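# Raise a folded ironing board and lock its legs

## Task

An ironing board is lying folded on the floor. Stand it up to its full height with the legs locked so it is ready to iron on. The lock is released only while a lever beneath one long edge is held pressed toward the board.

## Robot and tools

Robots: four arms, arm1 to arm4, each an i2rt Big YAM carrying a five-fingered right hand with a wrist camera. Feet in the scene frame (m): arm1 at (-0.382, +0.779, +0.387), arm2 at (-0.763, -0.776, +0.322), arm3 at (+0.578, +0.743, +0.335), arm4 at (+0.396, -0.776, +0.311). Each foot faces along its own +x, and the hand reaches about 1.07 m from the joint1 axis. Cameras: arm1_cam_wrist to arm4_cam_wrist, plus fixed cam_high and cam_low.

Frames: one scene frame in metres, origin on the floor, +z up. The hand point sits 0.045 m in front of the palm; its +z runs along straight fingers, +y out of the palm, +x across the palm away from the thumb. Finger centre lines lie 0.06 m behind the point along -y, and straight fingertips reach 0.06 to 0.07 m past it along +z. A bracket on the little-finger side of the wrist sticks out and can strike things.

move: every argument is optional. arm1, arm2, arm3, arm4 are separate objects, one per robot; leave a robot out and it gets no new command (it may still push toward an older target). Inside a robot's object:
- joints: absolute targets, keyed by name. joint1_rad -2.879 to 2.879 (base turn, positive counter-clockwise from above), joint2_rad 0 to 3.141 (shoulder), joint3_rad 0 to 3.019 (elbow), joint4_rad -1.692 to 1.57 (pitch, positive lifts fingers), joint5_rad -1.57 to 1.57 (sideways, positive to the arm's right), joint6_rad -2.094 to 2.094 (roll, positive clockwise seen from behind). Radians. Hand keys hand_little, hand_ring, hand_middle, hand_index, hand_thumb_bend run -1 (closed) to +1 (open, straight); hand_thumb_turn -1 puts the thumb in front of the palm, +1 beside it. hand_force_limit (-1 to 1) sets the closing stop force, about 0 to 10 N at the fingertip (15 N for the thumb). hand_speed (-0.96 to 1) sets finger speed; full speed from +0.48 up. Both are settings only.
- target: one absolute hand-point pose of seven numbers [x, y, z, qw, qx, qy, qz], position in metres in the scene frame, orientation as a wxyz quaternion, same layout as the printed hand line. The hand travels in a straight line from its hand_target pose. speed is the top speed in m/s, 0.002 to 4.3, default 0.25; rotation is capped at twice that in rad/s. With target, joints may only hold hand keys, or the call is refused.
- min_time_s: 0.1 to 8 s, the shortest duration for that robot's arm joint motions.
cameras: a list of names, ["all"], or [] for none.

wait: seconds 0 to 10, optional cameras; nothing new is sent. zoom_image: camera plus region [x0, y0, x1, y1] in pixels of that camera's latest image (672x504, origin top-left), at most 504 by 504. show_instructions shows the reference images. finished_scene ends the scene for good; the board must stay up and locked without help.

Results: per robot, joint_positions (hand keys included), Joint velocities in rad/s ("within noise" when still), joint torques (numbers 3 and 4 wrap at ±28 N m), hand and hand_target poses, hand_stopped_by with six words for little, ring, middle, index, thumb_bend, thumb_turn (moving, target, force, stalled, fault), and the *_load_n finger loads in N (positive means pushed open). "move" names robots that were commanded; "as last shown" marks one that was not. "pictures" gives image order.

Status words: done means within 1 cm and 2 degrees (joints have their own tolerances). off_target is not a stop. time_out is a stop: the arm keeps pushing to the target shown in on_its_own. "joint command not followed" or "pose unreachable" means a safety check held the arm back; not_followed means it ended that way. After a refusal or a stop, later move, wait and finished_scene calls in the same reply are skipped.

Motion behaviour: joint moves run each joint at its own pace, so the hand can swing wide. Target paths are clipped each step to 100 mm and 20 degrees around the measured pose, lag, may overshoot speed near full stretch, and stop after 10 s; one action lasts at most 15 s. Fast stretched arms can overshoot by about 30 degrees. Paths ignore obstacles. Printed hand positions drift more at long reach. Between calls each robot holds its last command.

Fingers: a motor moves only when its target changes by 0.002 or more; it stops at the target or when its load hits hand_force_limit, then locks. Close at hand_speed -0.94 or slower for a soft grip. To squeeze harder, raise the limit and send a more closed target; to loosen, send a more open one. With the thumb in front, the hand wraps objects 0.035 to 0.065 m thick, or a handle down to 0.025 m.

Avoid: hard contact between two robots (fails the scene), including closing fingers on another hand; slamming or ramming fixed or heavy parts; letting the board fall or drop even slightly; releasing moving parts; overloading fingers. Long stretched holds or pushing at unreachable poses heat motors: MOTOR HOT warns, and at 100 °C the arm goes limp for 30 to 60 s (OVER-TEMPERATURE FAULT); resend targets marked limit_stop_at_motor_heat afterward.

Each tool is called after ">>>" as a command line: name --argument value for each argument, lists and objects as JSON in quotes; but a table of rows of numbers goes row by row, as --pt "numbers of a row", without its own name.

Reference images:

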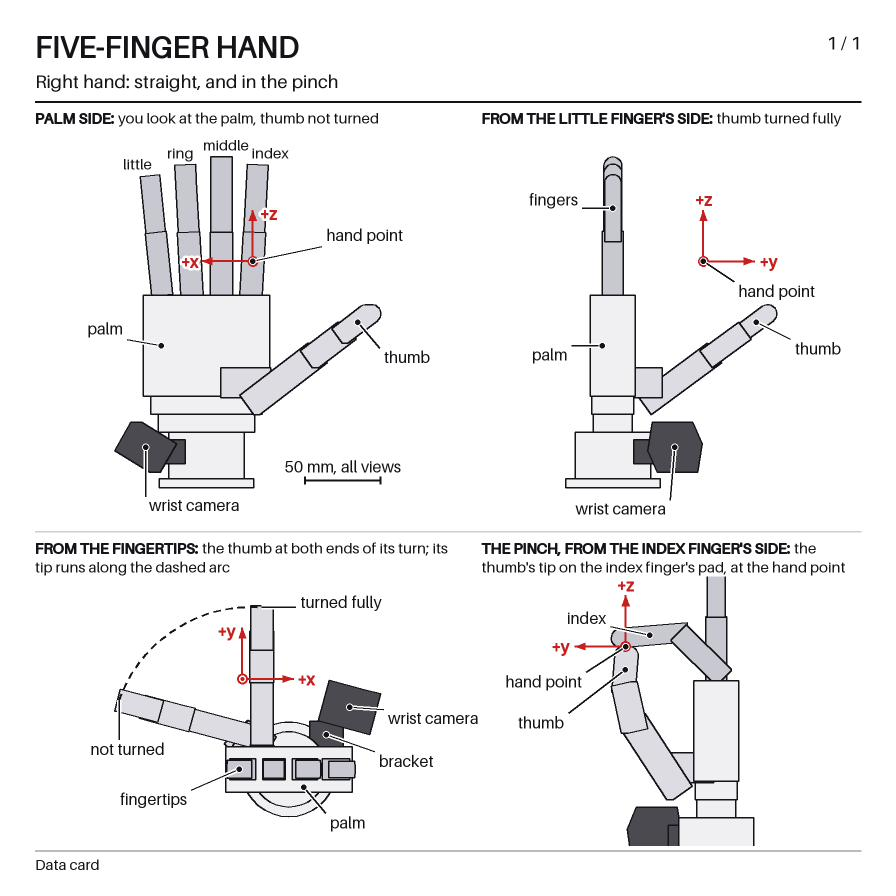

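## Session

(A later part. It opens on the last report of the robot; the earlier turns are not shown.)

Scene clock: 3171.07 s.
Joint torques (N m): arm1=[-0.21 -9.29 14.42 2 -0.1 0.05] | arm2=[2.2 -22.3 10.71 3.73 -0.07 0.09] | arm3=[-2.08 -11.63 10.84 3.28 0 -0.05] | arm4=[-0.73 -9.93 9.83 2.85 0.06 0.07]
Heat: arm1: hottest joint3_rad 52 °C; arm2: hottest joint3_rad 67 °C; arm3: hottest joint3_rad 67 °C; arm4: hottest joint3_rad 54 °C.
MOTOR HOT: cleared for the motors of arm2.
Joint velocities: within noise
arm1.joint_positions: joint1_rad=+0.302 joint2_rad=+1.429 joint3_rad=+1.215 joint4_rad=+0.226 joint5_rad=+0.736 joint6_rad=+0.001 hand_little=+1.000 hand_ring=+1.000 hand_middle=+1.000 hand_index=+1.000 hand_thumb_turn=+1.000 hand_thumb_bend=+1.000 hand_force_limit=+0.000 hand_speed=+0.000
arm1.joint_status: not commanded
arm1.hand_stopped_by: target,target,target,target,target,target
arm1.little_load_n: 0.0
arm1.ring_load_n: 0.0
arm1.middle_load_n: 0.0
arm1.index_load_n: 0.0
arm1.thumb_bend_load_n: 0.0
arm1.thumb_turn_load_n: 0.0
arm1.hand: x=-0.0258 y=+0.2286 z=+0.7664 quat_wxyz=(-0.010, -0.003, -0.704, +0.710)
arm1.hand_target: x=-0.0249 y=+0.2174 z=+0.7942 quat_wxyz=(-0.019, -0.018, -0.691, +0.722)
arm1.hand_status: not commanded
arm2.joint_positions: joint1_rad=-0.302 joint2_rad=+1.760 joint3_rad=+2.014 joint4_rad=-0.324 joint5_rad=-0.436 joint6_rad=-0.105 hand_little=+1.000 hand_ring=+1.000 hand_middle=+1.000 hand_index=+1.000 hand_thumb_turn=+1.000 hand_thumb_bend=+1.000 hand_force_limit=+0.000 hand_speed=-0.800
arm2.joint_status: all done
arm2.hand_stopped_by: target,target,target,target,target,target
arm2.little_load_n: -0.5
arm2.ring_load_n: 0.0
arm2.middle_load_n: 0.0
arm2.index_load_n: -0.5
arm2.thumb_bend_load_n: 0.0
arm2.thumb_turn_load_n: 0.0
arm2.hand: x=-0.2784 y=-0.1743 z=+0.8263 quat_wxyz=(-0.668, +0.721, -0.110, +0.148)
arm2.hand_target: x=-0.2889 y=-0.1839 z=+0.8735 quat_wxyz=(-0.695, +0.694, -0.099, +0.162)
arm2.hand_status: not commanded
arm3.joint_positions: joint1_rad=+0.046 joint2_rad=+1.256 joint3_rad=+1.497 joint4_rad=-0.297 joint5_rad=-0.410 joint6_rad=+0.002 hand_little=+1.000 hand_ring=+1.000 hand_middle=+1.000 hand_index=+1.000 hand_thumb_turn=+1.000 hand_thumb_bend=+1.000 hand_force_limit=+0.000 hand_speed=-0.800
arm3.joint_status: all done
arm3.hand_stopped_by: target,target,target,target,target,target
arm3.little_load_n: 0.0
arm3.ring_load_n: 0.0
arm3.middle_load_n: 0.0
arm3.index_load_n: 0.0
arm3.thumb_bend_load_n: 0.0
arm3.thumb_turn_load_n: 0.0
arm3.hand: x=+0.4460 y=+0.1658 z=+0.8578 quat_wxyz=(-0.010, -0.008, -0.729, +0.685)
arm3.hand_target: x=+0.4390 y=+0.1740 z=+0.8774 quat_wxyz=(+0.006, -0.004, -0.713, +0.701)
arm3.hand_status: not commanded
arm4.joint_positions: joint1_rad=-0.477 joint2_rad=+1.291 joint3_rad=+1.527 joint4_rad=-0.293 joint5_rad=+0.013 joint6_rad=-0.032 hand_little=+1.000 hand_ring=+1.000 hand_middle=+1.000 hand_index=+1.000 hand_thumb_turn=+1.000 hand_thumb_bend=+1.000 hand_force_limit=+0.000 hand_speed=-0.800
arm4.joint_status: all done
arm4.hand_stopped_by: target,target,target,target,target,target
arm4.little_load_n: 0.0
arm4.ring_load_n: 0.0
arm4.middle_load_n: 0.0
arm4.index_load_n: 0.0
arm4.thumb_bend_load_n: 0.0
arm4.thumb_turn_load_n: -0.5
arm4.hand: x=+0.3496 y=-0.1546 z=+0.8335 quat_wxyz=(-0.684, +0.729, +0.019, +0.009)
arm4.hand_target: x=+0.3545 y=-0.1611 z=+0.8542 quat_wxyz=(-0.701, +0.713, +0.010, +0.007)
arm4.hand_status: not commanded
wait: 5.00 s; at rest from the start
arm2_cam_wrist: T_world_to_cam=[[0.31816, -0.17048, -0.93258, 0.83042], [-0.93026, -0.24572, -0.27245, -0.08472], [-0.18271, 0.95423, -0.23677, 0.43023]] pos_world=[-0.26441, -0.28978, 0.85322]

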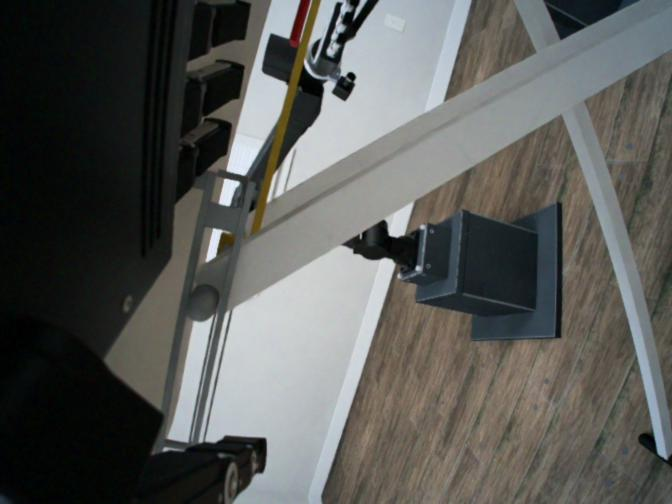

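>>> move --arm1 '{"joints": {"joint2_rad": 1.43, "joint3_rad": 1.48, "joint4_rad": 0.15}, "min_time_s": 3}' --arm2 '{"joints": {"joint2_rad": 1.71, "joint3_rad": 2.16, "joint4_rad": -0.34}, "min_time_s": 3}' --arm3 '{"joints": {"joint2_rad": 1.225, "joint3_rad": 1.60, "joint4_rad": -0.29}, "min_time_s": 3}' --arm4 '{"joints": {"joint2_rad": 1.25, "joint3_rad": 1.65, "joint4_rad": -0.30}, "min_time_s": 3}' --cameras '["cam_low", "arm2_cam_wrist"]'

Scene clock: 3186.27 s.
Joint torques (N m): arm1=[-0.03 -12.51 19.52 2.63 -0.16 0.01] | arm2=[1.61 -23.18 17.47 3.4 -0.11 0.16] | arm3=[-2.14 -12.45 18.82 2.84 0 -0.05] | arm4=[-0.79 -11.46 17.94 3.04 0.06 0.07]
Heat: arm1: hottest joint3_rad 51 °C; arm2: hottest joint3_rad 67 °C; arm3: hottest joint3_rad 64 °C; arm4: hottest joint3_rad 53 °C.
move: arm1 time_out; arm2 time_out; arm3 time_out; arm4 time_out
Joint velocities: within noise
arm1.joint_positions: joint1_rad=+0.302 joint2_rad=+1.459 joint3_rad=+1.364 joint4_rad=+0.126 joint5_rad=+0.737 joint6_rad=+0.005 hand_little=+1.000 hand_ring=+1.000 hand_middle=+1.000 hand_index=+1.000 hand_thumb_turn=+1.000 hand_thumb_bend=+1.000 hand_force_limit=+0.000 hand_speed=+0.000
arm1.joint_status: joint3_rad time_out (moved +0.148 of +0.265); the others done
arm1.hand_stopped_by: target,target,target,target,target,target
arm1.little_load_n: -1.0
arm1.ring_load_n: -3.5
arm1.middle_load_n: 0.0
arm1.index_load_n: 0.0
arm1.thumb_bend_load_n: 0.0
arm1.thumb_turn_load_n: -0.5
arm1.on_its_own: joint3_rad reads +1.364 and still pushes toward +1.476 since a time_out
arm1.hand: x=-0.0132 y=+0.2139 z=+0.8152 quat_wxyz=(-0.015, -0.010, -0.699, +0.715)
arm1.hand_target: x=-0.0224 y=+0.2134 z=+0.9102 quat_wxyz=(-0.051, -0.051, -0.652, +0.755)
arm1.hand_status: not commanded
arm2.joint_positions: joint1_rad=-0.302 joint2_rad=+1.761 joint3_rad=+2.038 joint4_rad=-0.362 joint5_rad=-0.436 joint6_rad=-0.107 hand_little=+1.000 hand_ring=+1.000 hand_middle=+1.000 hand_index=+1.000 hand_thumb_turn=+1.000 hand_thumb_bend=+1.000 hand_force_limit=+0.000 hand_speed=-0.800
arm2.joint_status: joint3_rad time_out (moved +0.024 of +0.146); the others done
arm2.hand_stopped_by: target,target,target,target,target,target
arm2.little_load_n: 0.0
arm2.ring_load_n: 0.0
arm2.middle_load_n: 0.0
arm2.index_load_n: 0.0
arm2.thumb_bend_load_n: 0.0
arm2.thumb_turn_load_n: -0.5
arm2.on_its_own: joint3_rad reads +2.038 and still pushes toward +2.150 since a time_out
arm2.hand: x=-0.2805 y=-0.1766 z=+0.8310 quat_wxyz=(-0.664, +0.725, -0.112, +0.145)
arm2.hand_target: x=-0.3015 y=-0.1968 z=+0.9410 quat_wxyz=(-0.716, +0.669, -0.083, +0.180)
arm2.hand_status: not commanded
arm3.joint_positions: joint1_rad=+0.046 joint2_rad=+1.255 joint3_rad=+1.504 joint4_rad=-0.306 joint5_rad=-0.410 joint6_rad=+0.002 hand_little=+1.000 hand_ring=+1.000 hand_middle=+1.000 hand_index=+1.000 hand_thumb_turn=+1.000 hand_thumb_bend=+1.000 hand_force_limit=+0.000 hand_speed=-0.800
arm3.joint_status: joint3_rad time_out (moved +0.007 of +0.103); the others done
arm3.hand_stopped_by: target,target,target,target,target,target
arm3.little_load_n: -1.5
arm3.ring_load_n: -1.0
arm3.middle_load_n: 0.0
arm3.index_load_n: 0.0
arm3.thumb_bend_load_n: 0.0
arm3.thumb_turn_load_n: 0.0
arm3.on_its_own: joint3_rad reads +1.504 and still pushes toward +1.600 since a time_out
arm3.hand: x=+0.4465 y=+0.1669 z=+0.8604 quat_wxyz=(-0.011, -0.008, -0.729, +0.684)
arm3.hand_target: x=+0.4440 y=+0.1846 z=+0.9385 quat_wxyz=(+0.019, +0.009, -0.683, +0.730)
arm3.hand_status: not commanded
arm4.joint_positions: joint1_rad=-0.477 joint2_rad=+1.290 joint3_rad=+1.545 joint4_rad=-0.327 joint5_rad=+0.013 joint6_rad=-0.032 hand_little=+1.000 hand_ring=+1.000 hand_middle=+1.000 hand_index=+1.000 hand_thumb_turn=+1.000 hand_thumb_bend=+1.000 hand_force_limit=+0.000 hand_speed=-0.800
arm4.joint_status: joint3_rad time_out (moved +0.018 of +0.123); the others done
arm4.hand_stopped_by: target,target,target,target,target,target
arm4.little_load_n: 0.0
arm4.ring_load_n: -0.5
arm4.middle_load_n: -1.5
arm4.index_load_n: 0.0
arm4.thumb_bend_load_n: 0.0
arm4.thumb_turn_load_n: 0.0
arm4.on_its_own: joint3_rad reads +1.545 and still pushes toward +1.650 since a time_out
arm4.hand: x=+0.3497 y=-0.1580 z=+0.8367 quat_wxyz=(-0.679, +0.734, +0.020, +0.009)
arm4.hand_target: x=+0.3543 y=-0.1803 z=+0.9340 quat_wxyz=(-0.740, +0.673, +0.009, +0.007)
arm4.hand_status: not commanded
pictures: arm2_cam_wrist, cam_low
arm2_cam_wrist: T_world_to_cam=[[0.31026, -0.18109, -0.93324, 0.83147], [-0.93244, -0.24918, -0.26164, -0.09615], [-0.18517, 0.95137, -0.24617, 0.43968]] pos_world=[-0.26621, -0.29168, 0.85905]

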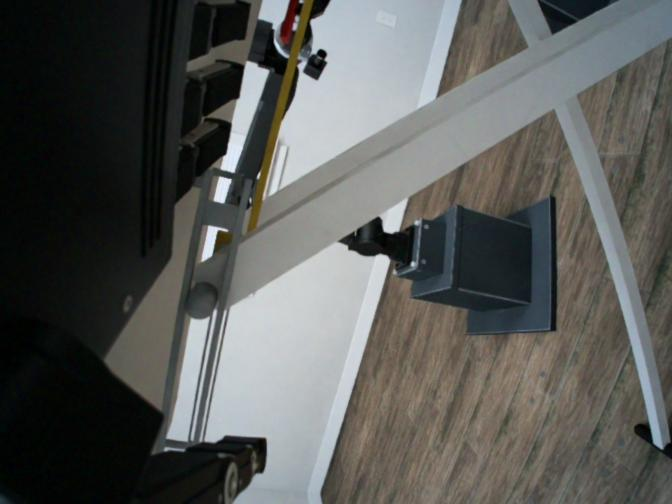

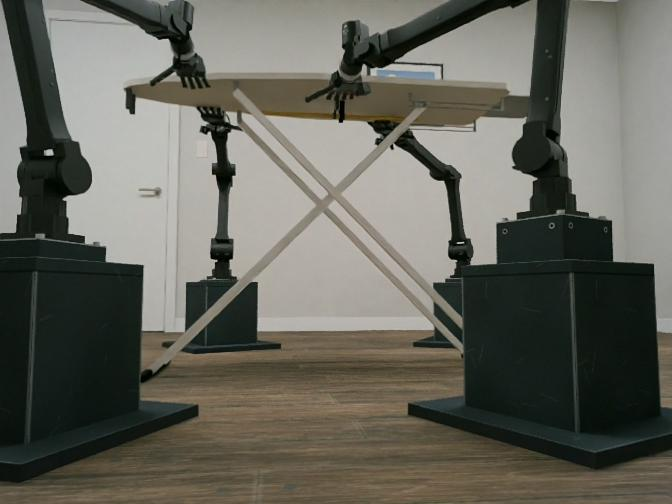

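>>> move --arm1 '{"joints": {"joint2_rad": 1.42, "joint3_rad": 1.56, "joint4_rad": 0.09}, "min_time_s": 3}' --arm2 '{"joints": {"joint2_rad": 1.70, "joint3_rad": 2.26, "joint4_rad": -0.363}, "min_time_s": 3}' --arm3 '{"joints": {"joint2_rad": 1.221, "joint3_rad": 1.70, "joint4_rad": -0.308}, "min_time_s": 3}' --arm4 '{"joints": {"joint2_rad": 1.242, "joint3_rad": 1.75, "joint4_rad": -0.322}, "min_time_s": 3}' --cameras '["cam_low", "arm2_cam_wrist"]'

Scene clock: 3199.47 s.
Joint torques (N m): arm1=[0.09 -13.8 19.55 2.91 -0.18 -0.06] | arm2=[2.32 -26.17 17.36 4.23 0.08 0.4] | arm3=[-2.14 -13.33 20.22 4.78 -0.01 -0.06] | arm4=[-0.79 -12.69 18.52 4.96 0.07 0.07]
Heat: arm1: hottest joint3_rad 52 °C; arm2: hottest joint3_rad 72 °C; arm3: hottest joint3_rad 65 °C; arm4: hottest joint3_rad 55 °C.
move: arm1 time_out; arm2 time_out; arm3 time_out; arm4 time_out
Joint velocities: within noise
arm1.joint_positions: joint1_rad=+0.300 joint2_rad=+1.466 joint3_rad=+1.431 joint4_rad=+0.058 joint5_rad=+0.738 joint6_rad=+0.012 hand_little=+1.000 hand_ring=+0.999 hand_middle=+1.000 hand_index=+1.000 hand_thumb_turn=+1.000 hand_thumb_bend=+1.000 hand_force_limit=+0.000 hand_speed=+0.000
arm1.joint_status: joint3_rad time_out (moved +0.067 of +0.196); the others done
arm1.hand_stopped_by: target,target,target,target,target,target
arm1.little_load_n: -1.5
arm1.ring_load_n: -4.0
arm1.middle_load_n: 0.0
arm1.index_load_n: 0.0
arm1.thumb_bend_load_n: 0.0
arm1.thumb_turn_load_n: -0.5
arm1.on_its_own: joint3_rad reads +1.431 and still pushes toward +1.543 since a time_out
arm1.hand: x=-0.0118 y=+0.2105 z=+0.8364 quat_wxyz=(-0.015, -0.011, -0.701, +0.713)
arm1.hand_target: x=-0.0270 y=+0.2180 z=+0.9437 quat_wxyz=(-0.054, -0.055, -0.647, +0.759)
arm1.hand_status: not commanded
arm2.joint_positions: joint1_rad=-0.302 joint2_rad=+1.782 joint3_rad=+2.093 joint4_rad=-0.411 joint5_rad=-0.440 joint6_rad=-0.129 hand_little=+1.000 hand_ring=+1.000 hand_middle=+1.000 hand_index=+1.000 hand_thumb_turn=+1.000 hand_thumb_bend=+1.000 hand_force_limit=+0.000 hand_speed=-0.800
arm2.joint_status: joint3_rad time_out (moved +0.055 of +0.222); the others done
arm2.hand_stopped_by: target,target,target,target,target,target
arm2.little_load_n: 0.0
arm2.ring_load_n: 0.5
arm2.middle_load_n: 0.0
arm2.index_load_n: 0.0
arm2.thumb_bend_load_n: 0.0
arm2.thumb_turn_load_n: -0.5
arm2.on_its_own: joint3_rad reads +2.093 and still pushes toward +2.205 since a time_out; joint6_rad reads -0.129 and still pushes toward -0.089 since a time_out
arm2.hand: x=-0.2781 y=-0.1752 z=+0.8362 quat_wxyz=(-0.658, +0.731, -0.106, +0.148)
arm2.hand_target: x=-0.3110 y=-0.2062 z=+0.9743 quat_wxyz=(-0.727, +0.656, -0.075, +0.189)
arm2.hand_status: not commanded
arm3.joint_positions: joint1_rad=+0.046 joint2_rad=+1.261 joint3_rad=+1.544 joint4_rad=-0.371 joint5_rad=-0.410 joint6_rad=+0.002 hand_little=+1.000 hand_ring=+1.000 hand_middle=+1.000 hand_index=+1.000 hand_thumb_turn=+1.000 hand_thumb_bend=+1.000 hand_force_limit=+0.000 hand_speed=-0.800
arm3.joint_status: joint3_rad time_out (moved +0.040 of +0.196); joint4_rad time_out (moved -0.065 of -0.002); the others done
arm3.hand_stopped_by: target,target,target,target,target,target
arm3.little_load_n: -2.0
arm3.ring_load_n: -2.5
arm3.middle_load_n: -1.5
arm3.index_load_n: -1.0
arm3.thumb_bend_load_n: 0.0
arm3.thumb_turn_load_n: 0.0
arm3.on_its_own: joint3_rad reads +1.544 and still pushes toward +1.657 since a time_out; joint4_rad reads -0.371 and still pushes toward -0.308 since a time_out
arm3.hand: x=+0.4480 y=+0.1703 z=+0.8664 quat_wxyz=(-0.015, -0.013, -0.739, +0.674)
arm3.hand_target: x=+0.4478 y=+0.1927 z=+0.9704 quat_wxyz=(+0.025, +0.015, -0.668, +0.743)
arm3.hand_status: not commanded
arm4.joint_positions: joint1_rad=-0.477 joint2_rad=+1.300 joint3_rad=+1.590 joint4_rad=-0.394 joint5_rad=+0.013 joint6_rad=-0.032 hand_little=+1.000 hand_ring=+1.000 hand_middle=+1.000 hand_index=+1.000 hand_thumb_turn=+1.000 hand_thumb_bend=+1.000 hand_force_limit=+0.000 hand_speed=-0.800
arm4.joint_status: joint3_rad time_out (moved +0.045 of +0.205); joint4_rad time_out (moved -0.066 of +0.005); the others done
arm4.hand_stopped_by: target,target,target,target,target,target
arm4.little_load_n: 0.0
arm4.ring_load_n: -0.5
arm4.middle_load_n: -2.0
arm4.index_load_n: -1.5
arm4.thumb_bend_load_n: 0.0
arm4.thumb_turn_load_n: 0.0
arm4.on_its_own: joint3_rad reads +1.590 and still pushes toward +1.703 since a time_out; joint4_rad reads -0.394 and still pushes toward -0.322 since a time_out
arm4.hand: x=+0.3497 y=-0.1606 z=+0.8418 quat_wxyz=(-0.667, +0.744, +0.020, +0.009)
arm4.hand_target: x=+0.3543 y=-0.1917 z=+0.9651 quat_wxyz=(-0.752, +0.659, +0.009, +0.006)
arm4.hand_status: not commanded
pictures: arm2_cam_wrist, cam_low
arm2_cam_wrist: T_world_to_cam=[[0.31944, -0.19597, -0.92712, 0.83073], [-0.9287, -0.25923, -0.26518, -0.09005], [-0.18837, 0.94572, -0.26481, 0.45387]] pos_world=[-0.2635, -0.28978, 0.86649]

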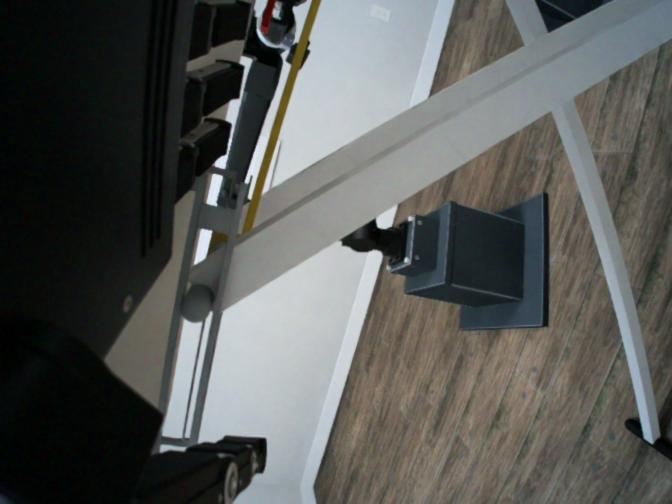

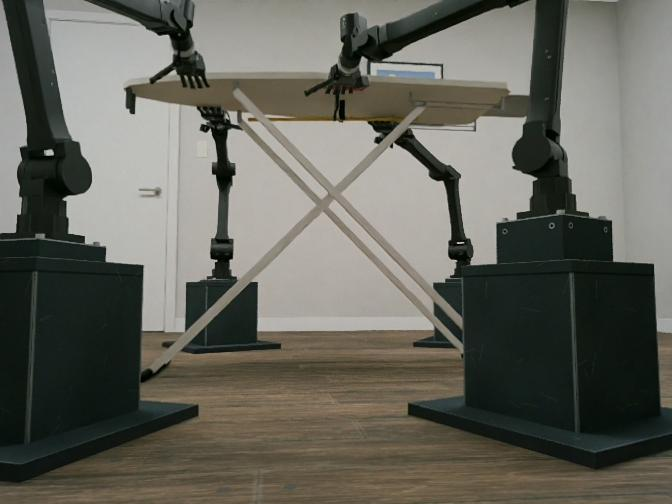

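>>> move --arm1 '{"joints": {"joint2_rad": 1.41, "joint3_rad": 1.60, "joint4_rad": 0.09}, "min_time_s": 2}' --arm2 '{"joints": {"joint2_rad": 1.68, "joint3_rad": 2.33, "joint4_rad": -0.39}, "min_time_s": 3}' --arm3 '{"joints": {"joint2_rad": 1.20, "joint3_rad": 1.76, "joint4_rad": -0.308}, "min_time_s": 3}' --arm4 '{"joints": {"joint2_rad": 1.22, "joint3_rad": 1.81, "joint4_rad": -0.322}, "min_time_s": 3}' --cameras '["cam_low", "arm2_cam_wrist"]'

>>> zoom_image --camera "cam_low" --region '[280, 60, 440, 140]'

Scene clock: 3210.43 s.
Joint torques (N m): arm1=[0.62 -14.74 19.58 3.15 -0.26 -0.07] | arm2=[1.73 -28.63 17.16 4.25 0.03 0.3] | arm3=[-2.08 -15.85 20.12 4.77 -0.08 -0.08] | arm4=[-0.91 -14.33 18.41 5.18 0.16 0.07]
Heat: arm1: hottest joint3_rad 54 °C; arm2: hottest joint3_rad 77 °C; arm3: hottest joint3_rad 68 °C; arm4: hottest joint3_rad 57 °C.
move: arm1 time_out; arm2 time_out; arm3 time_out; arm4 time_out
Joint velocities: within noise
arm1.joint_positions: joint1_rad=+0.296 joint2_rad=+1.466 joint3_rad=+1.477 joint4_rad=+0.050 joint5_rad=+0.739 joint6_rad=+0.013 hand_little=+1.000 hand_ring=+0.999 hand_middle=+1.000 hand_index=+1.000 hand_thumb_turn=+1.000 hand_thumb_bend=+1.000 hand_force_limit=+0.000 hand_speed=+0.000
arm1.joint_status: joint3_rad time_out (moved +0.046 of +0.169); the others done
arm1.hand_stopped_by: target,target,target,target,target,target
arm1.little_load_n: 0.0
arm1.ring_load_n: -3.0
arm1.middle_load_n: -1.0
arm1.index_load_n: -1.0
arm1.thumb_bend_load_n: 0.0
arm1.thumb_turn_load_n: 0.0
arm1.on_its_own: joint3_rad reads +1.477 and still pushes toward +1.589 since a time_out
arm1.hand: x=-0.0130 y=+0.2074 z=+0.8628 quat_wxyz=(-0.022, -0.022, -0.691, +0.722)
arm1.hand_target: x=-0.0318 y=+0.2231 z=+0.9784 quat_wxyz=(-0.068, -0.068, -0.630, +0.771)
arm1.hand_status: not commanded
arm2.joint_positions: joint1_rad=-0.302 joint2_rad=+1.786 joint3_rad=+2.157 joint4_rad=-0.440 joint5_rad=-0.439 joint6_rad=-0.122 hand_little=+1.000 hand_ring=+1.000 hand_middle=+1.000 hand_index=+1.000 hand_thumb_turn=+1.000 hand_thumb_bend=+1.000 hand_force_limit=+0.000 hand_speed=-0.800
arm2.joint_status: joint3_rad time_out (moved +0.064 of +0.237); the others done
arm2.hand_stopped_by: target,target,target,target,target,target
arm2.little_load_n: 0.0
arm2.ring_load_n: 0.0
arm2.middle_load_n: 0.0
arm2.index_load_n: 0.0
arm2.thumb_bend_load_n: 0.0
arm2.thumb_turn_load_n: 0.0
arm2.on_its_own: joint3_rad reads +2.157 and still pushes toward +2.269 since a time_out
arm2.hand: x=-0.2806 y=-0.1776 z=+0.8645 quat_wxyz=(-0.667, +0.721, -0.103, +0.153)
arm2.hand_target: x=-0.3270 y=-0.2221 z=+1.0182 quat_wxyz=(-0.741, +0.637, -0.064, +0.201)
arm2.hand_status: not commanded
arm3.joint_positions: joint1_rad=+0.045 joint2_rad=+1.267 joint3_rad=+1.597 joint4_rad=-0.371 joint5_rad=-0.408 joint6_rad=+0.005 hand_little=+1.000 hand_ring=+1.000 hand_middle=+1.000 hand_index=+1.000 hand_thumb_turn=+1.000 hand_thumb_bend=+1.000 hand_force_limit=+0.000 hand_speed=-0.800
arm3.joint_status: joint3_rad time_out (moved +0.053 of +0.216); joint4_rad time_out (moved +0.000 of +0.063); the others done
arm3.hand_stopped_by: target,target,target,target,target,target
arm3.little_load_n: -4.0
arm3.ring_load_n: -3.0
arm3.middle_load_n: -1.5
arm3.index_load_n: -0.5
arm3.thumb_bend_load_n: 0.0
arm3.thumb_turn_load_n: 0.0
arm3.on_its_own: joint3_rad reads +1.597 and still pushes toward +1.709 since a time_out; joint4_rad reads -0.371 and still pushes toward -0.308 since a time_out
arm3.hand: x=+0.4472 y=+0.1692 z=+0.8943 quat_wxyz=(-0.009, -0.008, -0.724, +0.689)
arm3.hand_target: x=+0.4554 y=+0.2096 z=+1.0121 quat_wxyz=(+0.035, +0.025, -0.643, +0.765)
arm3.hand_status: not commanded
arm4.joint_positions: joint1_rad=-0.477 joint2_rad=+1.302 joint3_rad=+1.640 joint4_rad=-0.398 joint5_rad=+0.010 joint6_rad=-0.032 hand_little=+1.000 hand_ring=+1.000 hand_middle=+1.000 hand_index=+1.000 hand_thumb_turn=+1.000 hand_thumb_bend=+1.000 hand_force_limit=+0.000 hand_speed=-0.800
arm4.joint_status: joint3_rad time_out (moved +0.050 of +0.220); joint4_rad time_out (moved -0.005 of +0.072); the others done
arm4.hand_stopped_by: target,target,target,target,target,target
arm4.little_load_n: 0.0
arm4.ring_load_n: 0.0
arm4.middle_load_n: -2.5
arm4.index_load_n: -1.5
arm4.thumb_bend_load_n: 0.0
arm4.thumb_turn_load_n: 0.0
arm4.on_its_own: joint3_rad reads +1.640 and still pushes toward +1.752 since a time_out; joint4_rad reads -0.398 and still pushes toward -0.322 since a time_out
arm4.hand: x=+0.3491 y=-0.1616 z=+0.8703 quat_wxyz=(-0.683, +0.730, +0.020, +0.008)
arm4.hand_target: x=+0.3545 y=-0.2117 z=+1.0076 quat_wxyz=(-0.775, +0.631, +0.008, +0.006)
arm4.hand_status: not commanded
pictures: arm2_cam_wrist, cam_low
arm2_cam_wrist: T_world_to_cam=[[0.33345, -0.17448, -0.92648, 0.86444], [-0.92494, -0.25076, -0.28567, -0.06515], [-0.18248, 0.9522, -0.245, 0.44882]] pos_world=[-0.2666, -0.29288, 0.89223]

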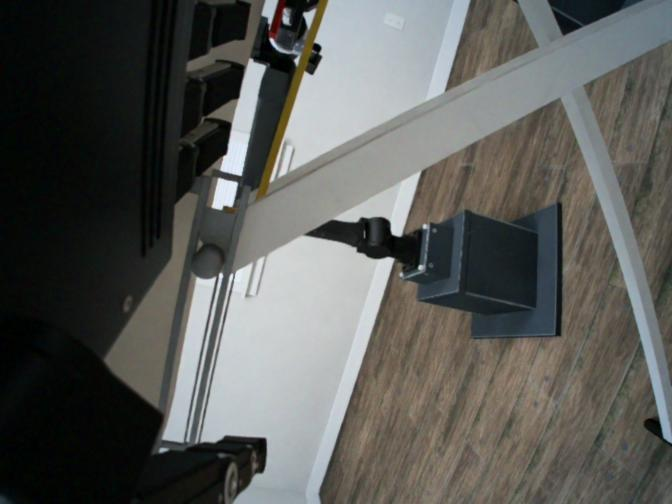

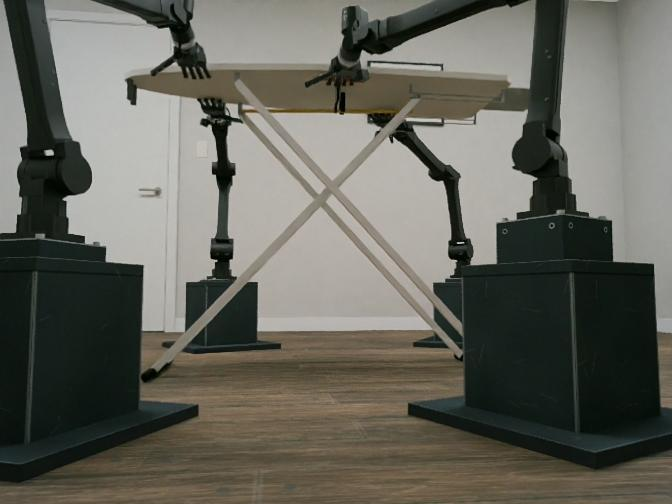

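Scaled by 3.150.

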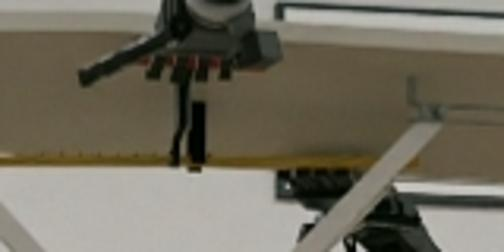

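>>> zoom_image --camera "arm2_cam_wrist" --region '[160, 130, 290, 330]'

>>> move --arm1 '{"joints": {"joint2_rad": 1.40, "joint3_rad": 1.60, "joint4_rad": 0.09}, "min_time_s": 2}' --arm2 '{"joints": {"joint2_rad": 1.68, "joint3_rad": 2.36, "joint4_rad": -0.44}, "min_time_s": 3}' --arm3 '{"joints": {"joint2_rad": 1.19, "joint3_rad": 1.78, "joint4_rad": -0.35}, "min_time_s": 3}' --arm4 '{"joints": {"joint2_rad": 1.21, "joint3_rad": 1.83, "joint4_rad": -0.37}, "min_time_s": 3}' --cameras '["cam_low", "arm2_cam_wrist"]'

>>> zoom_image --camera "arm2_cam_wrist" --region '[160, 130, 290, 330]'

Scaled by 2.520 from the camera's image (finer frame: 960x720).

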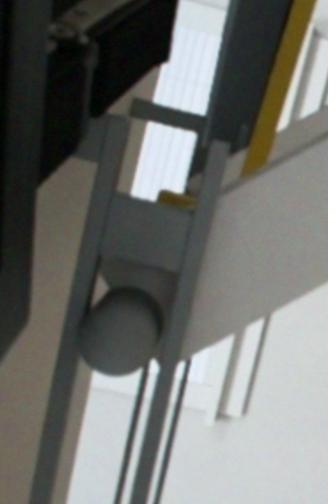

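Scene clock: 3225.63 s.
Joint torques (N m): arm1=[0.62 -15.33 19.59 3.17 -0.28 -0.05] | arm2=[2.43 -28.51 17.21 4.29 -0.15 0.37] | arm3=[-2.08 -16.73 20.07 4.75 -0.13 -0.08] | arm4=[-0.67 -14.97 18.32 5.04 0.12 0.13]
Heat: arm1: hottest joint3_rad 53 °C; arm2: hottest joint3_rad 87 °C; arm3: hottest joint3_rad 74 °C; arm4: hottest joint3_rad 59 °C. Fold robot arm2 in close to its base, or ease its load, before you think long.
move: arm1 time_out; arm2 time_out; arm3 time_out; arm4 time_out
MOTOR HOT: the motor of arm2's joint3_rad now reports 87 °C; the controller stops that arm at 100 °C. To cool a motor, set the load down, stop pushing, or move to a pose that needs little force.
Joint velocities: within noise
arm1.joint_positions: joint1_rad=+0.295 joint2_rad=+1.466 joint3_rad=+1.477 joint4_rad=+0.050 joint5_rad=+0.740 joint6_rad=+0.013 hand_little=+1.000 hand_ring=+0.999 hand_middle=+1.000 hand_index=+1.000 hand_thumb_turn=+1.000 hand_thumb_bend=+1.000 hand_force_limit=+0.000 hand_speed=+0.000
arm1.joint_status: joint3_rad time_out (moved +0.000 of +0.123); the others done
arm1.hand_stopped_by: target,target,target,target,target,target
arm1.little_load_n: 0.0
arm1.ring_load_n: -3.0
arm1.middle_load_n: -1.0
arm1.index_load_n: -1.0
arm1.thumb_bend_load_n: 0.0
arm1.thumb_turn_load_n: 0.0
arm1.on_its_own: joint3_rad reads +1.477 and still pushes toward +1.589 since a time_out
arm1.hand: x=-0.0137 y=+0.2069 z=+0.8628 quat_wxyz=(-0.021, -0.023, -0.691, +0.722)
arm1.hand_target: x=-0.0350 y=+0.2266 z=+0.9848 quat_wxyz=(-0.070, -0.070, -0.627, +0.773)
arm1.hand_status: not commanded
arm2.joint_positions: joint1_rad=-0.302 joint2_rad=+1.790 joint3_rad=+2.185 joint4_rad=-0.489 joint5_rad=-0.433 joint6_rad=-0.126 hand_little=+1.000 hand_ring=+1.000 hand_middle=+1.000 hand_index=+1.000 hand_thumb_turn=+1.000 hand_thumb_bend=+1.000 hand_force_limit=+0.000 hand_speed=-0.800
arm2.joint_status: joint3_rad time_out (moved +0.028 of +0.203); the others done
arm2.hand_stopped_by: target,target,target,target,target,target
arm2.little_load_n: 0.0
arm2.ring_load_n: 0.0
arm2.middle_load_n: 0.0
arm2.index_load_n: 0.0
arm2.thumb_bend_load_n: 0.0
arm2.thumb_turn_load_n: 0.0
arm2.on_its_own: joint3_rad reads +2.185 and still pushes toward +2.297 since a time_out; joint6_rad reads -0.126 and still pushes toward -0.089 since a time_out
arm2.hand: x=-0.2823 y=-0.1809 z=+0.8668 quat_wxyz=(-0.660, +0.728, -0.108, +0.151)
arm2.hand_target: x=-0.3318 y=-0.2266 z=+1.0218 quat_wxyz=(-0.736, +0.644, -0.068, +0.196)
arm2.hand_status: not commanded
arm3.joint_positions: joint1_rad=+0.045 joint2_rad=+1.267 joint3_rad=+1.617 joint4_rad=-0.413 joint5_rad=-0.407 joint6_rad=+0.005 hand_little=+1.000 hand_ring=+1.000 hand_middle=+1.000 hand_index=+1.000 hand_thumb_turn=+1.000 hand_thumb_bend=+1.000 hand_force_limit=+0.000 hand_speed=-0.800
arm3.joint_status: joint3_rad time_out (moved +0.020 of +0.183); joint4_rad time_out (moved -0.042 of +0.021); the others done
arm3.hand_stopped_by: target,target,target,target,target,target
arm3.little_load_n: -3.0
arm3.ring_load_n: -2.5
arm3.middle_load_n: -2.0
arm3.index_load_n: -1.5
arm3.thumb_bend_load_n: 0.0
arm3.thumb_turn_load_n: 0.0
arm3.on_its_own: joint3_rad reads +1.617 and still pushes toward +1.729 since a time_out; joint4_rad reads -0.413 and still pushes toward -0.350 since a time_out
arm3.hand: x=+0.4482 y=+0.1730 z=+0.8964 quat_wxyz=(-0.011, -0.012, -0.731, +0.682)
arm3.hand_target: x=+0.4593 y=+0.2185 z=+1.0185 quat_wxyz=(+0.034, +0.023, -0.647, +0.761)
arm3.hand_status: not commanded
arm4.joint_positions: joint1_rad=-0.477 joint2_rad=+1.302 joint3_rad=+1.662 joint4_rad=-0.444 joint5_rad=+0.011 joint6_rad=-0.040 hand_little=+1.000 hand_ring=+1.000 hand_middle=+1.000 hand_index=+1.000 hand_thumb_turn=+1.000 hand_thumb_bend=+1.000 hand_force_limit=+0.000 hand_speed=-0.800
arm4.joint_status: joint3_rad time_out (moved +0.022 of +0.190); joint4_rad time_out (moved -0.046 of +0.028); the others done
arm4.hand_stopped_by: target,target,target,target,target,target
arm4.little_load_n: 0.0
arm4.ring_load_n: 0.0
arm4.middle_load_n: 0.0
arm4.index_load_n: -4.5
arm4.thumb_bend_load_n: 0.0
arm4.thumb_turn_load_n: 0.0
arm4.on_its_own: joint3_rad reads +1.662 and still pushes toward +1.775 since a time_out; joint4_rad reads -0.444 and still pushes toward -0.370 since a time_out
arm4.hand: x=+0.3499 y=-0.1664 z=+0.8720 quat_wxyz=(-0.675, +0.738, +0.023, +0.011)
arm4.hand_target: x=+0.3546 y=-0.2221 z=+1.0134 quat_wxyz=(-0.771, +0.637, +0.008, +0.006)
arm4.hand_status: not commanded
pictures: arm2_cam_wrist, cam_low
arm2_cam_wrist: T_world_to_cam=[[0.32067, -0.19347, -0.92722, 0.86023], [-0.92977, -0.2512, -0.26914, -0.08263], [-0.18085, 0.9484, -0.26044, 0.46537]] pos_world=[-0.26852, -0.29568, 0.89658]

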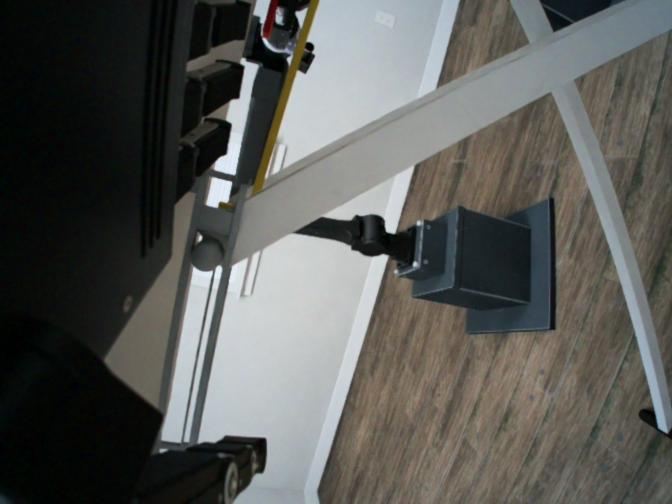

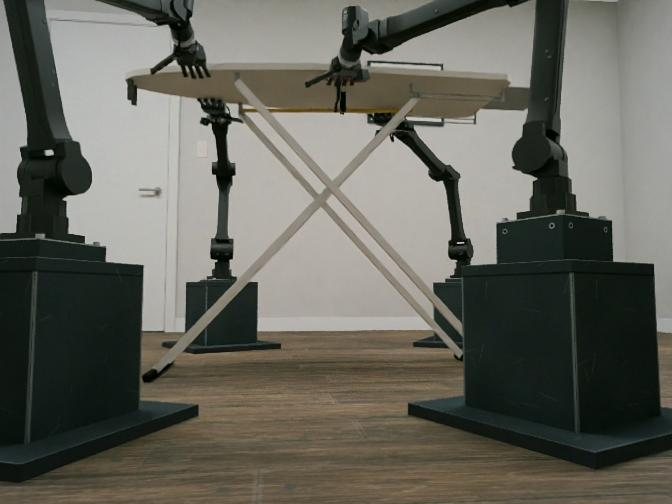

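Scaled by 2.520 from the camera's image (finer frame: 960x720).

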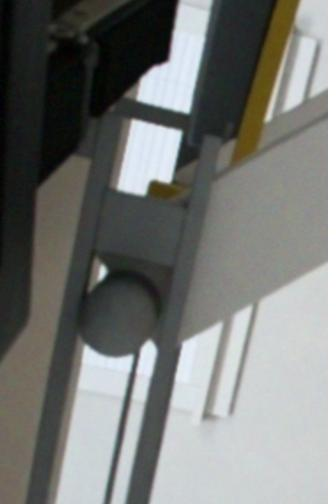

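>>> move --arm1 '{"joints": {"joint1_rad": 0.291, "joint2_rad": 1.44, "joint3_rad": 1.30, "joint4_rad": 0.22, "joint5_rad": 0.733, "joint6_rad": 0.003}, "min_time_s": 2.5}' --cameras '["arm2_cam_wrist", "cam_low"]'

>>> move --arm2 '{"joints": {"joint1_rad": -0.302, "joint2_rad": 1.72, "joint3_rad": 2.19, "joint4_rad": -0.44, "joint5_rad": -0.437, "joint6_rad": -0.089}, "min_time_s": 3}' --arm3 '{"joints": {"joint1_rad": 0.030, "joint2_rad": 1.23, "joint3_rad": 1.62, "joint4_rad": -0.37, "joint5_rad": -0.408, "joint6_rad": -0.006}, "min_time_s": 3}' --arm4 '{"joints": {"joint1_rad": -0.486, "joint2_rad": 1.255, "joint3_rad": 1.665, "joint4_rad": -0.39, "joint5_rad": 0.014, "joint6_rad": -0.018}, "min_time_s": 3}' --cameras '["arm2_cam_wrist", "cam_low"]'

>>> zoom_image --camera "arm2_cam_wrist" --region '[160, 130, 290, 330]'

Scene clock: 3236.80 s.
Joint torques (N m): arm1=[0.62 -10.99 10.26 2.44 -0.11 -0.05] | arm2=[0.97 -28.28 17.2 4.62 -0.25 0.33] | arm3=[-2.08 -16.67 20.07 4.78 -0.13 -0.08] | arm4=[-0.79 -15.03 18.32 5.08 0.13 0.14]
Heat: arm1: hottest joint3_rad 53 °C; arm2: hottest joint3_rad 89 °C; arm3: hottest joint3_rad 72 °C; arm4: hottest joint3_rad 59 °C. Fold robot arm2 in close to its base, or ease its load, before you think long.
move: arm1 done
MOTOR HOT: still on. The motor of arm2's joint3_rad now reports 89 °C.
Joint velocities: within noise
arm1.joint_positions: joint1_rad=+0.295 joint2_rad=+1.450 joint3_rad=+1.295 joint4_rad=+0.201 joint5_rad=+0.735 joint6_rad=+0.011 hand_little=+1.000 hand_ring=+1.000 hand_middle=+1.000 hand_index=+1.000 hand_thumb_turn=+1.000 hand_thumb_bend=+1.000 hand_force_limit=+0.000 hand_speed=+0.000
arm1.joint_status: all done
arm1.hand_stopped_by: target,target,target,target,target,target
arm1.little_load_n: -0.5
arm1.ring_load_n: 0.0
arm1.middle_load_n: 0.0
arm1.index_load_n: 0.0
arm1.thumb_bend_load_n: 0.0
arm1.thumb_turn_load_n: 0.0
arm1.hand: x=-0.0199 y=+0.2155 z=+0.7966 quat_wxyz=(-0.019, -0.017, -0.695, +0.719)
arm1.hand_target: x=-0.0233 y=+0.2155 z=+0.8107 quat_wxyz=(-0.023, -0.023, -0.685, +0.727)
arm1.hand_status: not commanded
arm2.joint_positions: joint1_rad=-0.302 joint2_rad=+1.790 joint3_rad=+2.185 joint4_rad=-0.489 joint5_rad=-0.433 joint6_rad=-0.126 hand_little=+1.000 hand_ring=+1.000 hand_middle=+1.000 hand_index=+1.000 hand_thumb_turn=+1.000 hand_thumb_bend=+1.000 hand_force_limit=+0.000 hand_speed=-0.800
arm2.joint_status: not commanded
arm2.hand_stopped_by: target,target,target,target,target,target
arm2.little_load_n: 0.0
arm2.ring_load_n: 0.0
arm2.middle_load_n: 0.0
arm2.index_load_n: 0.0
arm2.thumb_bend_load_n: 0.0
arm2.thumb_turn_load_n: -0.5
arm2.on_its_own: joint3_rad reads +2.185 and still pushes toward +2.297 since a time_out; joint6_rad reads -0.126 and still pushes toward -0.089 since a time_out
arm2.hand: x=-0.2822 y=-0.1808 z=+0.8666 quat_wxyz=(-0.660, +0.728, -0.108, +0.151)
arm2.hand_target: x=-0.3316 y=-0.2265 z=+1.0216 quat_wxyz=(-0.736, +0.644, -0.068, +0.196)
arm2.hand_status: not commanded
arm3, arm4: as last shown
arm3.ring_load_n: -3.0
arm3.thumb_turn_load_n: -0.5
arm3.on_its_own: joint3_rad reads +1.617 and still pushes toward +1.729 since a time_out; joint4_rad reads -0.413 and still pushes toward -0.350 since a time_out
arm3.hand: x=+0.4482 y=+0.1731 z=+0.8963 quat_wxyz=(-0.011, -0.012, -0.731, +0.682)
arm4.index_load_n: -4.0
arm4.thumb_turn_load_n: -0.5
arm4.on_its_own: joint3_rad reads +1.662 and still pushes toward +1.775 since a time_out; joint4_rad reads -0.444 and still pushes toward -0.370 since a time_out
arm2_cam_wrist: T_world_to_cam=[[0.32042, -0.19374, -0.92725, 0.85982], [-0.92985, -0.25122, -0.26882, -0.0829], [-0.18086, 0.94834, -0.26065, 0.46538]] pos_world=[-0.26842, -0.29558, 0.89628]

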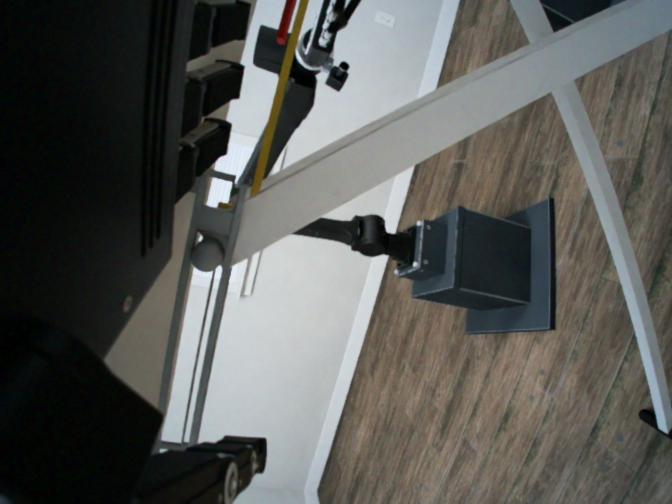

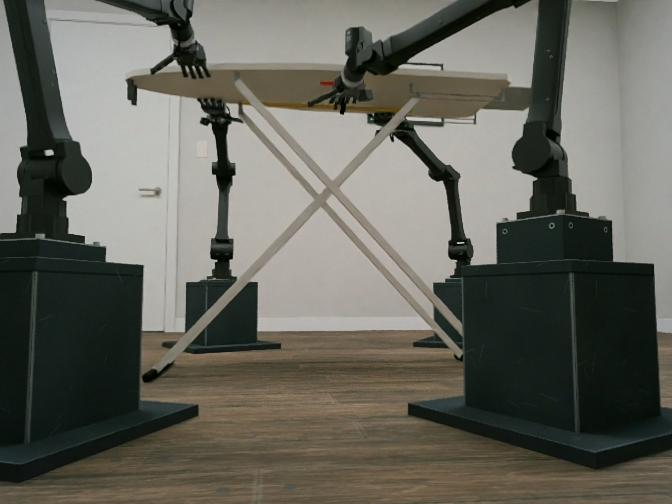

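Scene clock: 3240.10 s.
Joint torques (N m): arm1=[0.44 -11.28 10.32 2.47 -0.11 -0.05] | arm2=[1.2 -24.59 11.43 4.16 -0.44 0.23] | arm3=[-2.02 -12.98 11.84 3.99 -0.12 -0.08] | arm4=[-0.73 -11.46 11.08 3.9 0.01 0.13]
Heat: arm1: hottest joint3_rad 53 °C; arm2: hottest joint3_rad 87 °C; arm3: hottest joint3_rad 71 °C; arm4: hottest joint3_rad 59 °C. Fold robot arm2 in close to its base, or ease its load, before you think long.
move: arm2 done; arm3 done; arm4 done
MOTOR HOT: still on. The motor of arm2's joint3_rad now reports 87 °C.
Joint velocities: within noise
arm1: as last shown
arm1.little_load_n: 0.0
arm2.joint_positions: joint1_rad=-0.302 joint2_rad=+1.786 joint3_rad=+2.158 joint4_rad=-0.487 joint5_rad=-0.428 joint6_rad=-0.119 hand_little=+1.000 hand_ring=+1.000 hand_middle=+1.000 hand_index=+1.000 hand_thumb_turn=+1.000 hand_thumb_bend=+1.000 hand_force_limit=+0.000 hand_speed=-0.800
arm2.joint_status: all done
arm2.hand_stopped_by: target,target,target,target,target,target
arm2.little_load_n: 0.0
arm2.ring_load_n: 0.0
arm2.middle_load_n: 0.0
arm2.index_load_n: 0.0
arm2.thumb_bend_load_n: 0.0
arm2.thumb_turn_load_n: -0.5
arm2.hand: x=-0.2820 y=-0.1810 z=+0.8544 quat_wxyz=(-0.653, +0.734, -0.116, +0.145)
arm2.hand_target: x=-0.3049 y=-0.1999 z=+0.9326 quat_wxyz=(-0.698, +0.691, -0.097, +0.164)
arm2.hand_status: not commanded
arm3.joint_positions: joint1_rad=+0.045 joint2_rad=+1.267 joint3_rad=+1.603 joint4_rad=-0.414 joint5_rad=-0.407 joint6_rad=+0.005 hand_little=+1.000 hand_ring=+1.000 hand_middle=+1.000 hand_index=+1.000 hand_thumb_turn=+1.000 hand_thumb_bend=+1.000 hand_force_limit=+0.000 hand_speed=-0.800
arm3.joint_status: all done
arm3.hand_stopped_by: target,target,target,target,target,target
arm3.little_load_n: -0.5
arm3.ring_load_n: -1.0
arm3.middle_load_n: 0.0
arm3.index_load_n: -0.5
arm3.thumb_bend_load_n: 0.0
arm3.thumb_turn_load_n: 0.0
arm3.hand: x=+0.4481 y=+0.1729 z=+0.8882 quat_wxyz=(-0.013, -0.014, -0.736, +0.677)
arm3.hand_target: x=+0.4454 y=+0.1878 z=+0.9284 quat_wxyz=(+0.009, -0.001, -0.705, +0.709)
arm3.hand_status: not commanded
arm4.joint_positions: joint1_rad=-0.478 joint2_rad=+1.299 joint3_rad=+1.644 joint4_rad=-0.437 joint5_rad=+0.014 joint6_rad=-0.040 hand_little=+1.000 hand_ring=+1.000 hand_middle=+1.000 hand_index=+1.000 hand_thumb_turn=+1.000 hand_thumb_bend=+1.000 hand_force_limit=+0.000 hand_speed=-0.800
arm4.joint_status: all done
arm4.hand_stopped_by: target,target,target,target,target,target
arm4.little_load_n: 0.0
arm4.ring_load_n: -0.5
arm4.middle_load_n: 0.0
arm4.index_load_n: -1.0
arm4.thumb_bend_load_n: 0.0
arm4.thumb_turn_load_n: 0.0
arm4.hand: x=+0.3508 y=-0.1662 z=+0.8640 quat_wxyz=(-0.671, +0.741, +0.022, +0.012)
arm4.hand_target: x=+0.3545 y=-0.1835 z=+0.9158 quat_wxyz=(-0.712, +0.702, +0.010, +0.007)
arm4.hand_status: not commanded
arm2_cam_wrist: T_world_to_cam=[[0.29945, -0.2071, -0.93137, 0.84367], [-0.93663, -0.24981, -0.24559, -0.10762], [-0.1818, 0.94589, -0.26878, 0.46868]] pos_world=[-0.26823, -0.29548, 0.88531]

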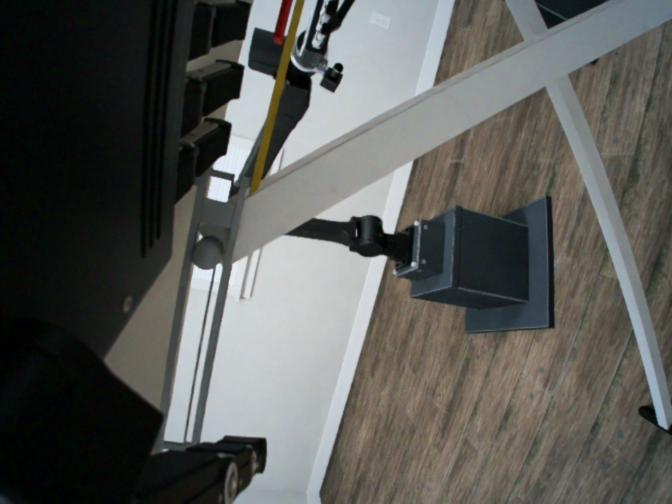

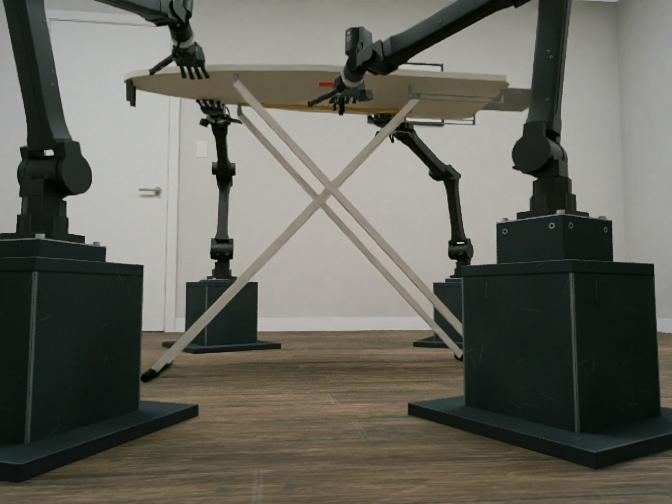

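Scaled by 2.520 from the camera's image (finer frame: 960x720).

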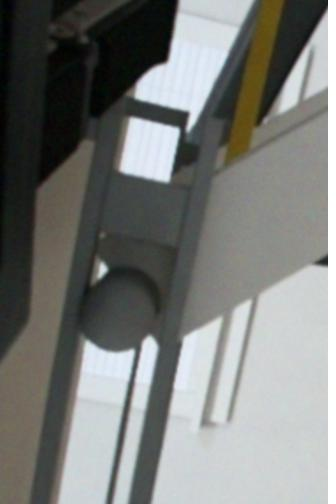

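>>> move --arm2 '{"joints": {"joint1_rad": -0.302, "joint2_rad": 1.73, "joint3_rad": 2.09, "joint4_rad": -0.38, "joint5_rad": -0.437, "joint6_rad": -0.089}, "min_time_s": 3}' --arm3 '{"joints": {"joint1_rad": 0.030, "joint2_rad": 1.23, "joint3_rad": 1.57, "joint4_rad": -0.36, "joint5_rad": -0.408, "joint6_rad": -0.006}, "min_time_s": 3}' --arm4 '{"joints": {"joint1_rad": -0.486, "joint2_rad": 1.255, "joint3_rad": 1.61, "joint4_rad": -0.36, "joint5_rad": 0.014, "joint6_rad": -0.018}, "min_time_s": 3}' --cameras '["arm2_cam_wrist", "cam_low"]'

>>> zoom_image --camera "arm2_cam_wrist" --region '[160, 130, 290, 330]'

Scene clock: 3251.07 s.
Joint torques (N m): arm1=[0.56 -11.05 10.3 2.5 -0.11 -0.03] | arm2=[1.14 -20.84 9.59 3.37 -0.43 0.17] | arm3=[-2.02 -10.99 10.47 3.15 -0.11 -0.08] | arm4=[-0.79 -9.93 9.87 3.1 0 0.08]
Heat: arm1: hottest joint3_rad 52 °C; arm2: hottest joint3_rad 81 °C; arm3: hottest joint3_rad 70 °C; arm4: hottest joint3_rad 58 °C.
move: arm2 done; arm3 done; arm4 done
MOTOR HOT: cleared for the motors of arm2.
Joint velocities: within noise
arm1: as last shown
arm2.joint_positions: joint1_rad=-0.302 joint2_rad=+1.758 joint3_rad=+2.085 joint4_rad=-0.403 joint5_rad=-0.427 joint6_rad=-0.103 hand_little=+1.000 hand_ring=+1.000 hand_middle=+1.000 hand_index=+1.000 hand_thumb_turn=+1.000 hand_thumb_bend=+1.000 hand_force_limit=+0.000 hand_speed=-0.800
arm2.joint_status: all done
arm2.hand_stopped_by: target,target,target,target,target,target
arm2.little_load_n: 0.0
arm2.ring_load_n: 0.0
arm2.middle_load_n: 0.0
arm2.index_load_n: -0.5
arm2.thumb_bend_load_n: 0.0
arm2.thumb_turn_load_n: -0.5
arm2.hand: x=-0.2832 y=-0.1811 z=+0.8521 quat_wxyz=(-0.666, +0.722, -0.115, +0.149)
arm2.hand_target: x=-0.2926 y=-0.1876 z=+0.8810 quat_wxyz=(-0.684, +0.705, -0.106, +0.153)
arm2.hand_status: not commanded
arm3.joint_positions: joint1_rad=+0.045 joint2_rad=+1.248 joint3_rad=+1.569 joint4_rad=-0.384 joint5_rad=-0.407 joint6_rad=+0.004 hand_little=+1.000 hand_ring=+1.000 hand_middle=+1.000 hand_index=+1.000 hand_thumb_turn=+1.000 hand_thumb_bend=+1.000 hand_force_limit=+0.000 hand_speed=-0.800
arm3.joint_status: all done
arm3.hand_stopped_by: target,target,target,target,target,target
arm3.little_load_n: 0.0
arm3.ring_load_n: 0.0
arm3.middle_load_n: -0.5
arm3.index_load_n: 0.0
arm3.thumb_bend_load_n: 0.0
arm3.thumb_turn_load_n: 0.0
arm3.hand: x=+0.4498 y=+0.1768 z=+0.8855 quat_wxyz=(-0.011, -0.011, -0.731, +0.682)
arm3.hand_target: x=+0.4436 y=+0.1841 z=+0.9011 quat_wxyz=(+0.004, -0.006, -0.718, +0.697)
arm3.hand_status: not commanded
arm4.joint_positions: joint1_rad=-0.478 joint2_rad=+1.281 joint3_rad=+1.603 joint4_rad=-0.388 joint5_rad=+0.014 joint6_rad=-0.034 hand_little=+1.000 hand_ring=+1.000 hand_middle=+1.000 hand_index=+1.000 hand_thumb_turn=+1.000 hand_thumb_bend=+1.000 hand_force_limit=+0.000 hand_speed=-0.800
arm4.joint_status: all done
arm4.hand_stopped_by: target,target,target,target,target,target
arm4.little_load_n: 0.0
arm4.ring_load_n: 0.0
arm4.middle_load_n: 0.0
arm4.index_load_n: -0.5
arm4.thumb_bend_load_n: 0.0
arm4.thumb_turn_load_n: 0.0
arm4.hand: x=+0.3505 y=-0.1679 z=+0.8625 quat_wxyz=(-0.681, +0.732, +0.019, +0.010)
arm4.hand_target: x=+0.3546 y=-0.1773 z=+0.8897 quat_wxyz=(-0.703, +0.711, +0.010, +0.007)
arm4.hand_status: not commanded
arm2_cam_wrist: T_world_to_cam=[[0.3121, -0.17667, -0.93348, 0.85274], [-0.93369, -0.23858, -0.26702, -0.08818], [-0.17554, 0.95492, -0.23942, 0.44632]] pos_world=[-0.27014, -0.29658, 0.87933]

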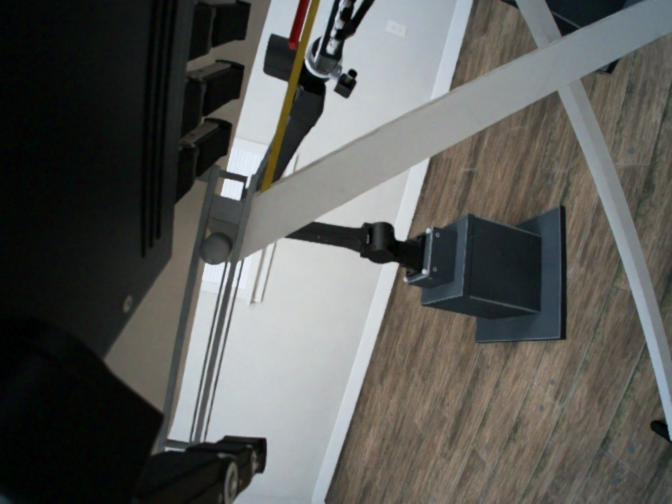

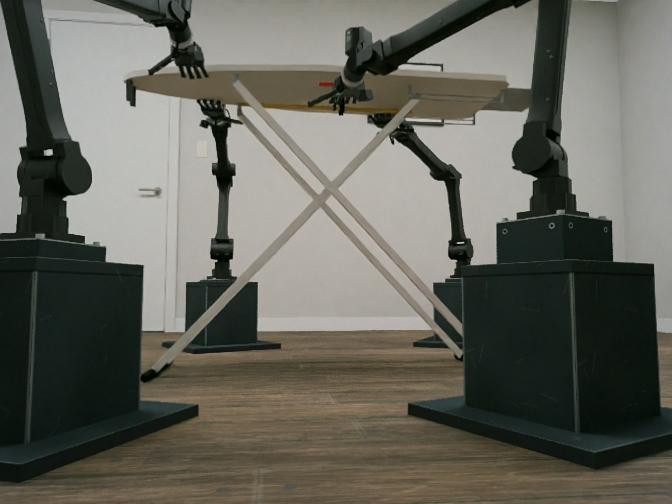

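Scaled by 2.520 from the camera's image (finer frame: 960x720).

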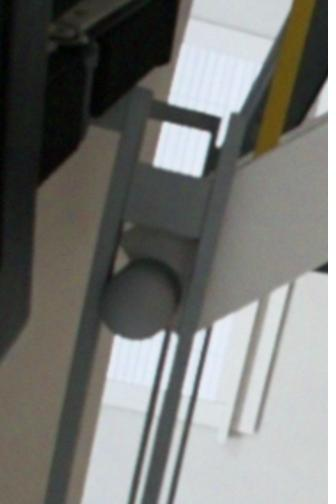

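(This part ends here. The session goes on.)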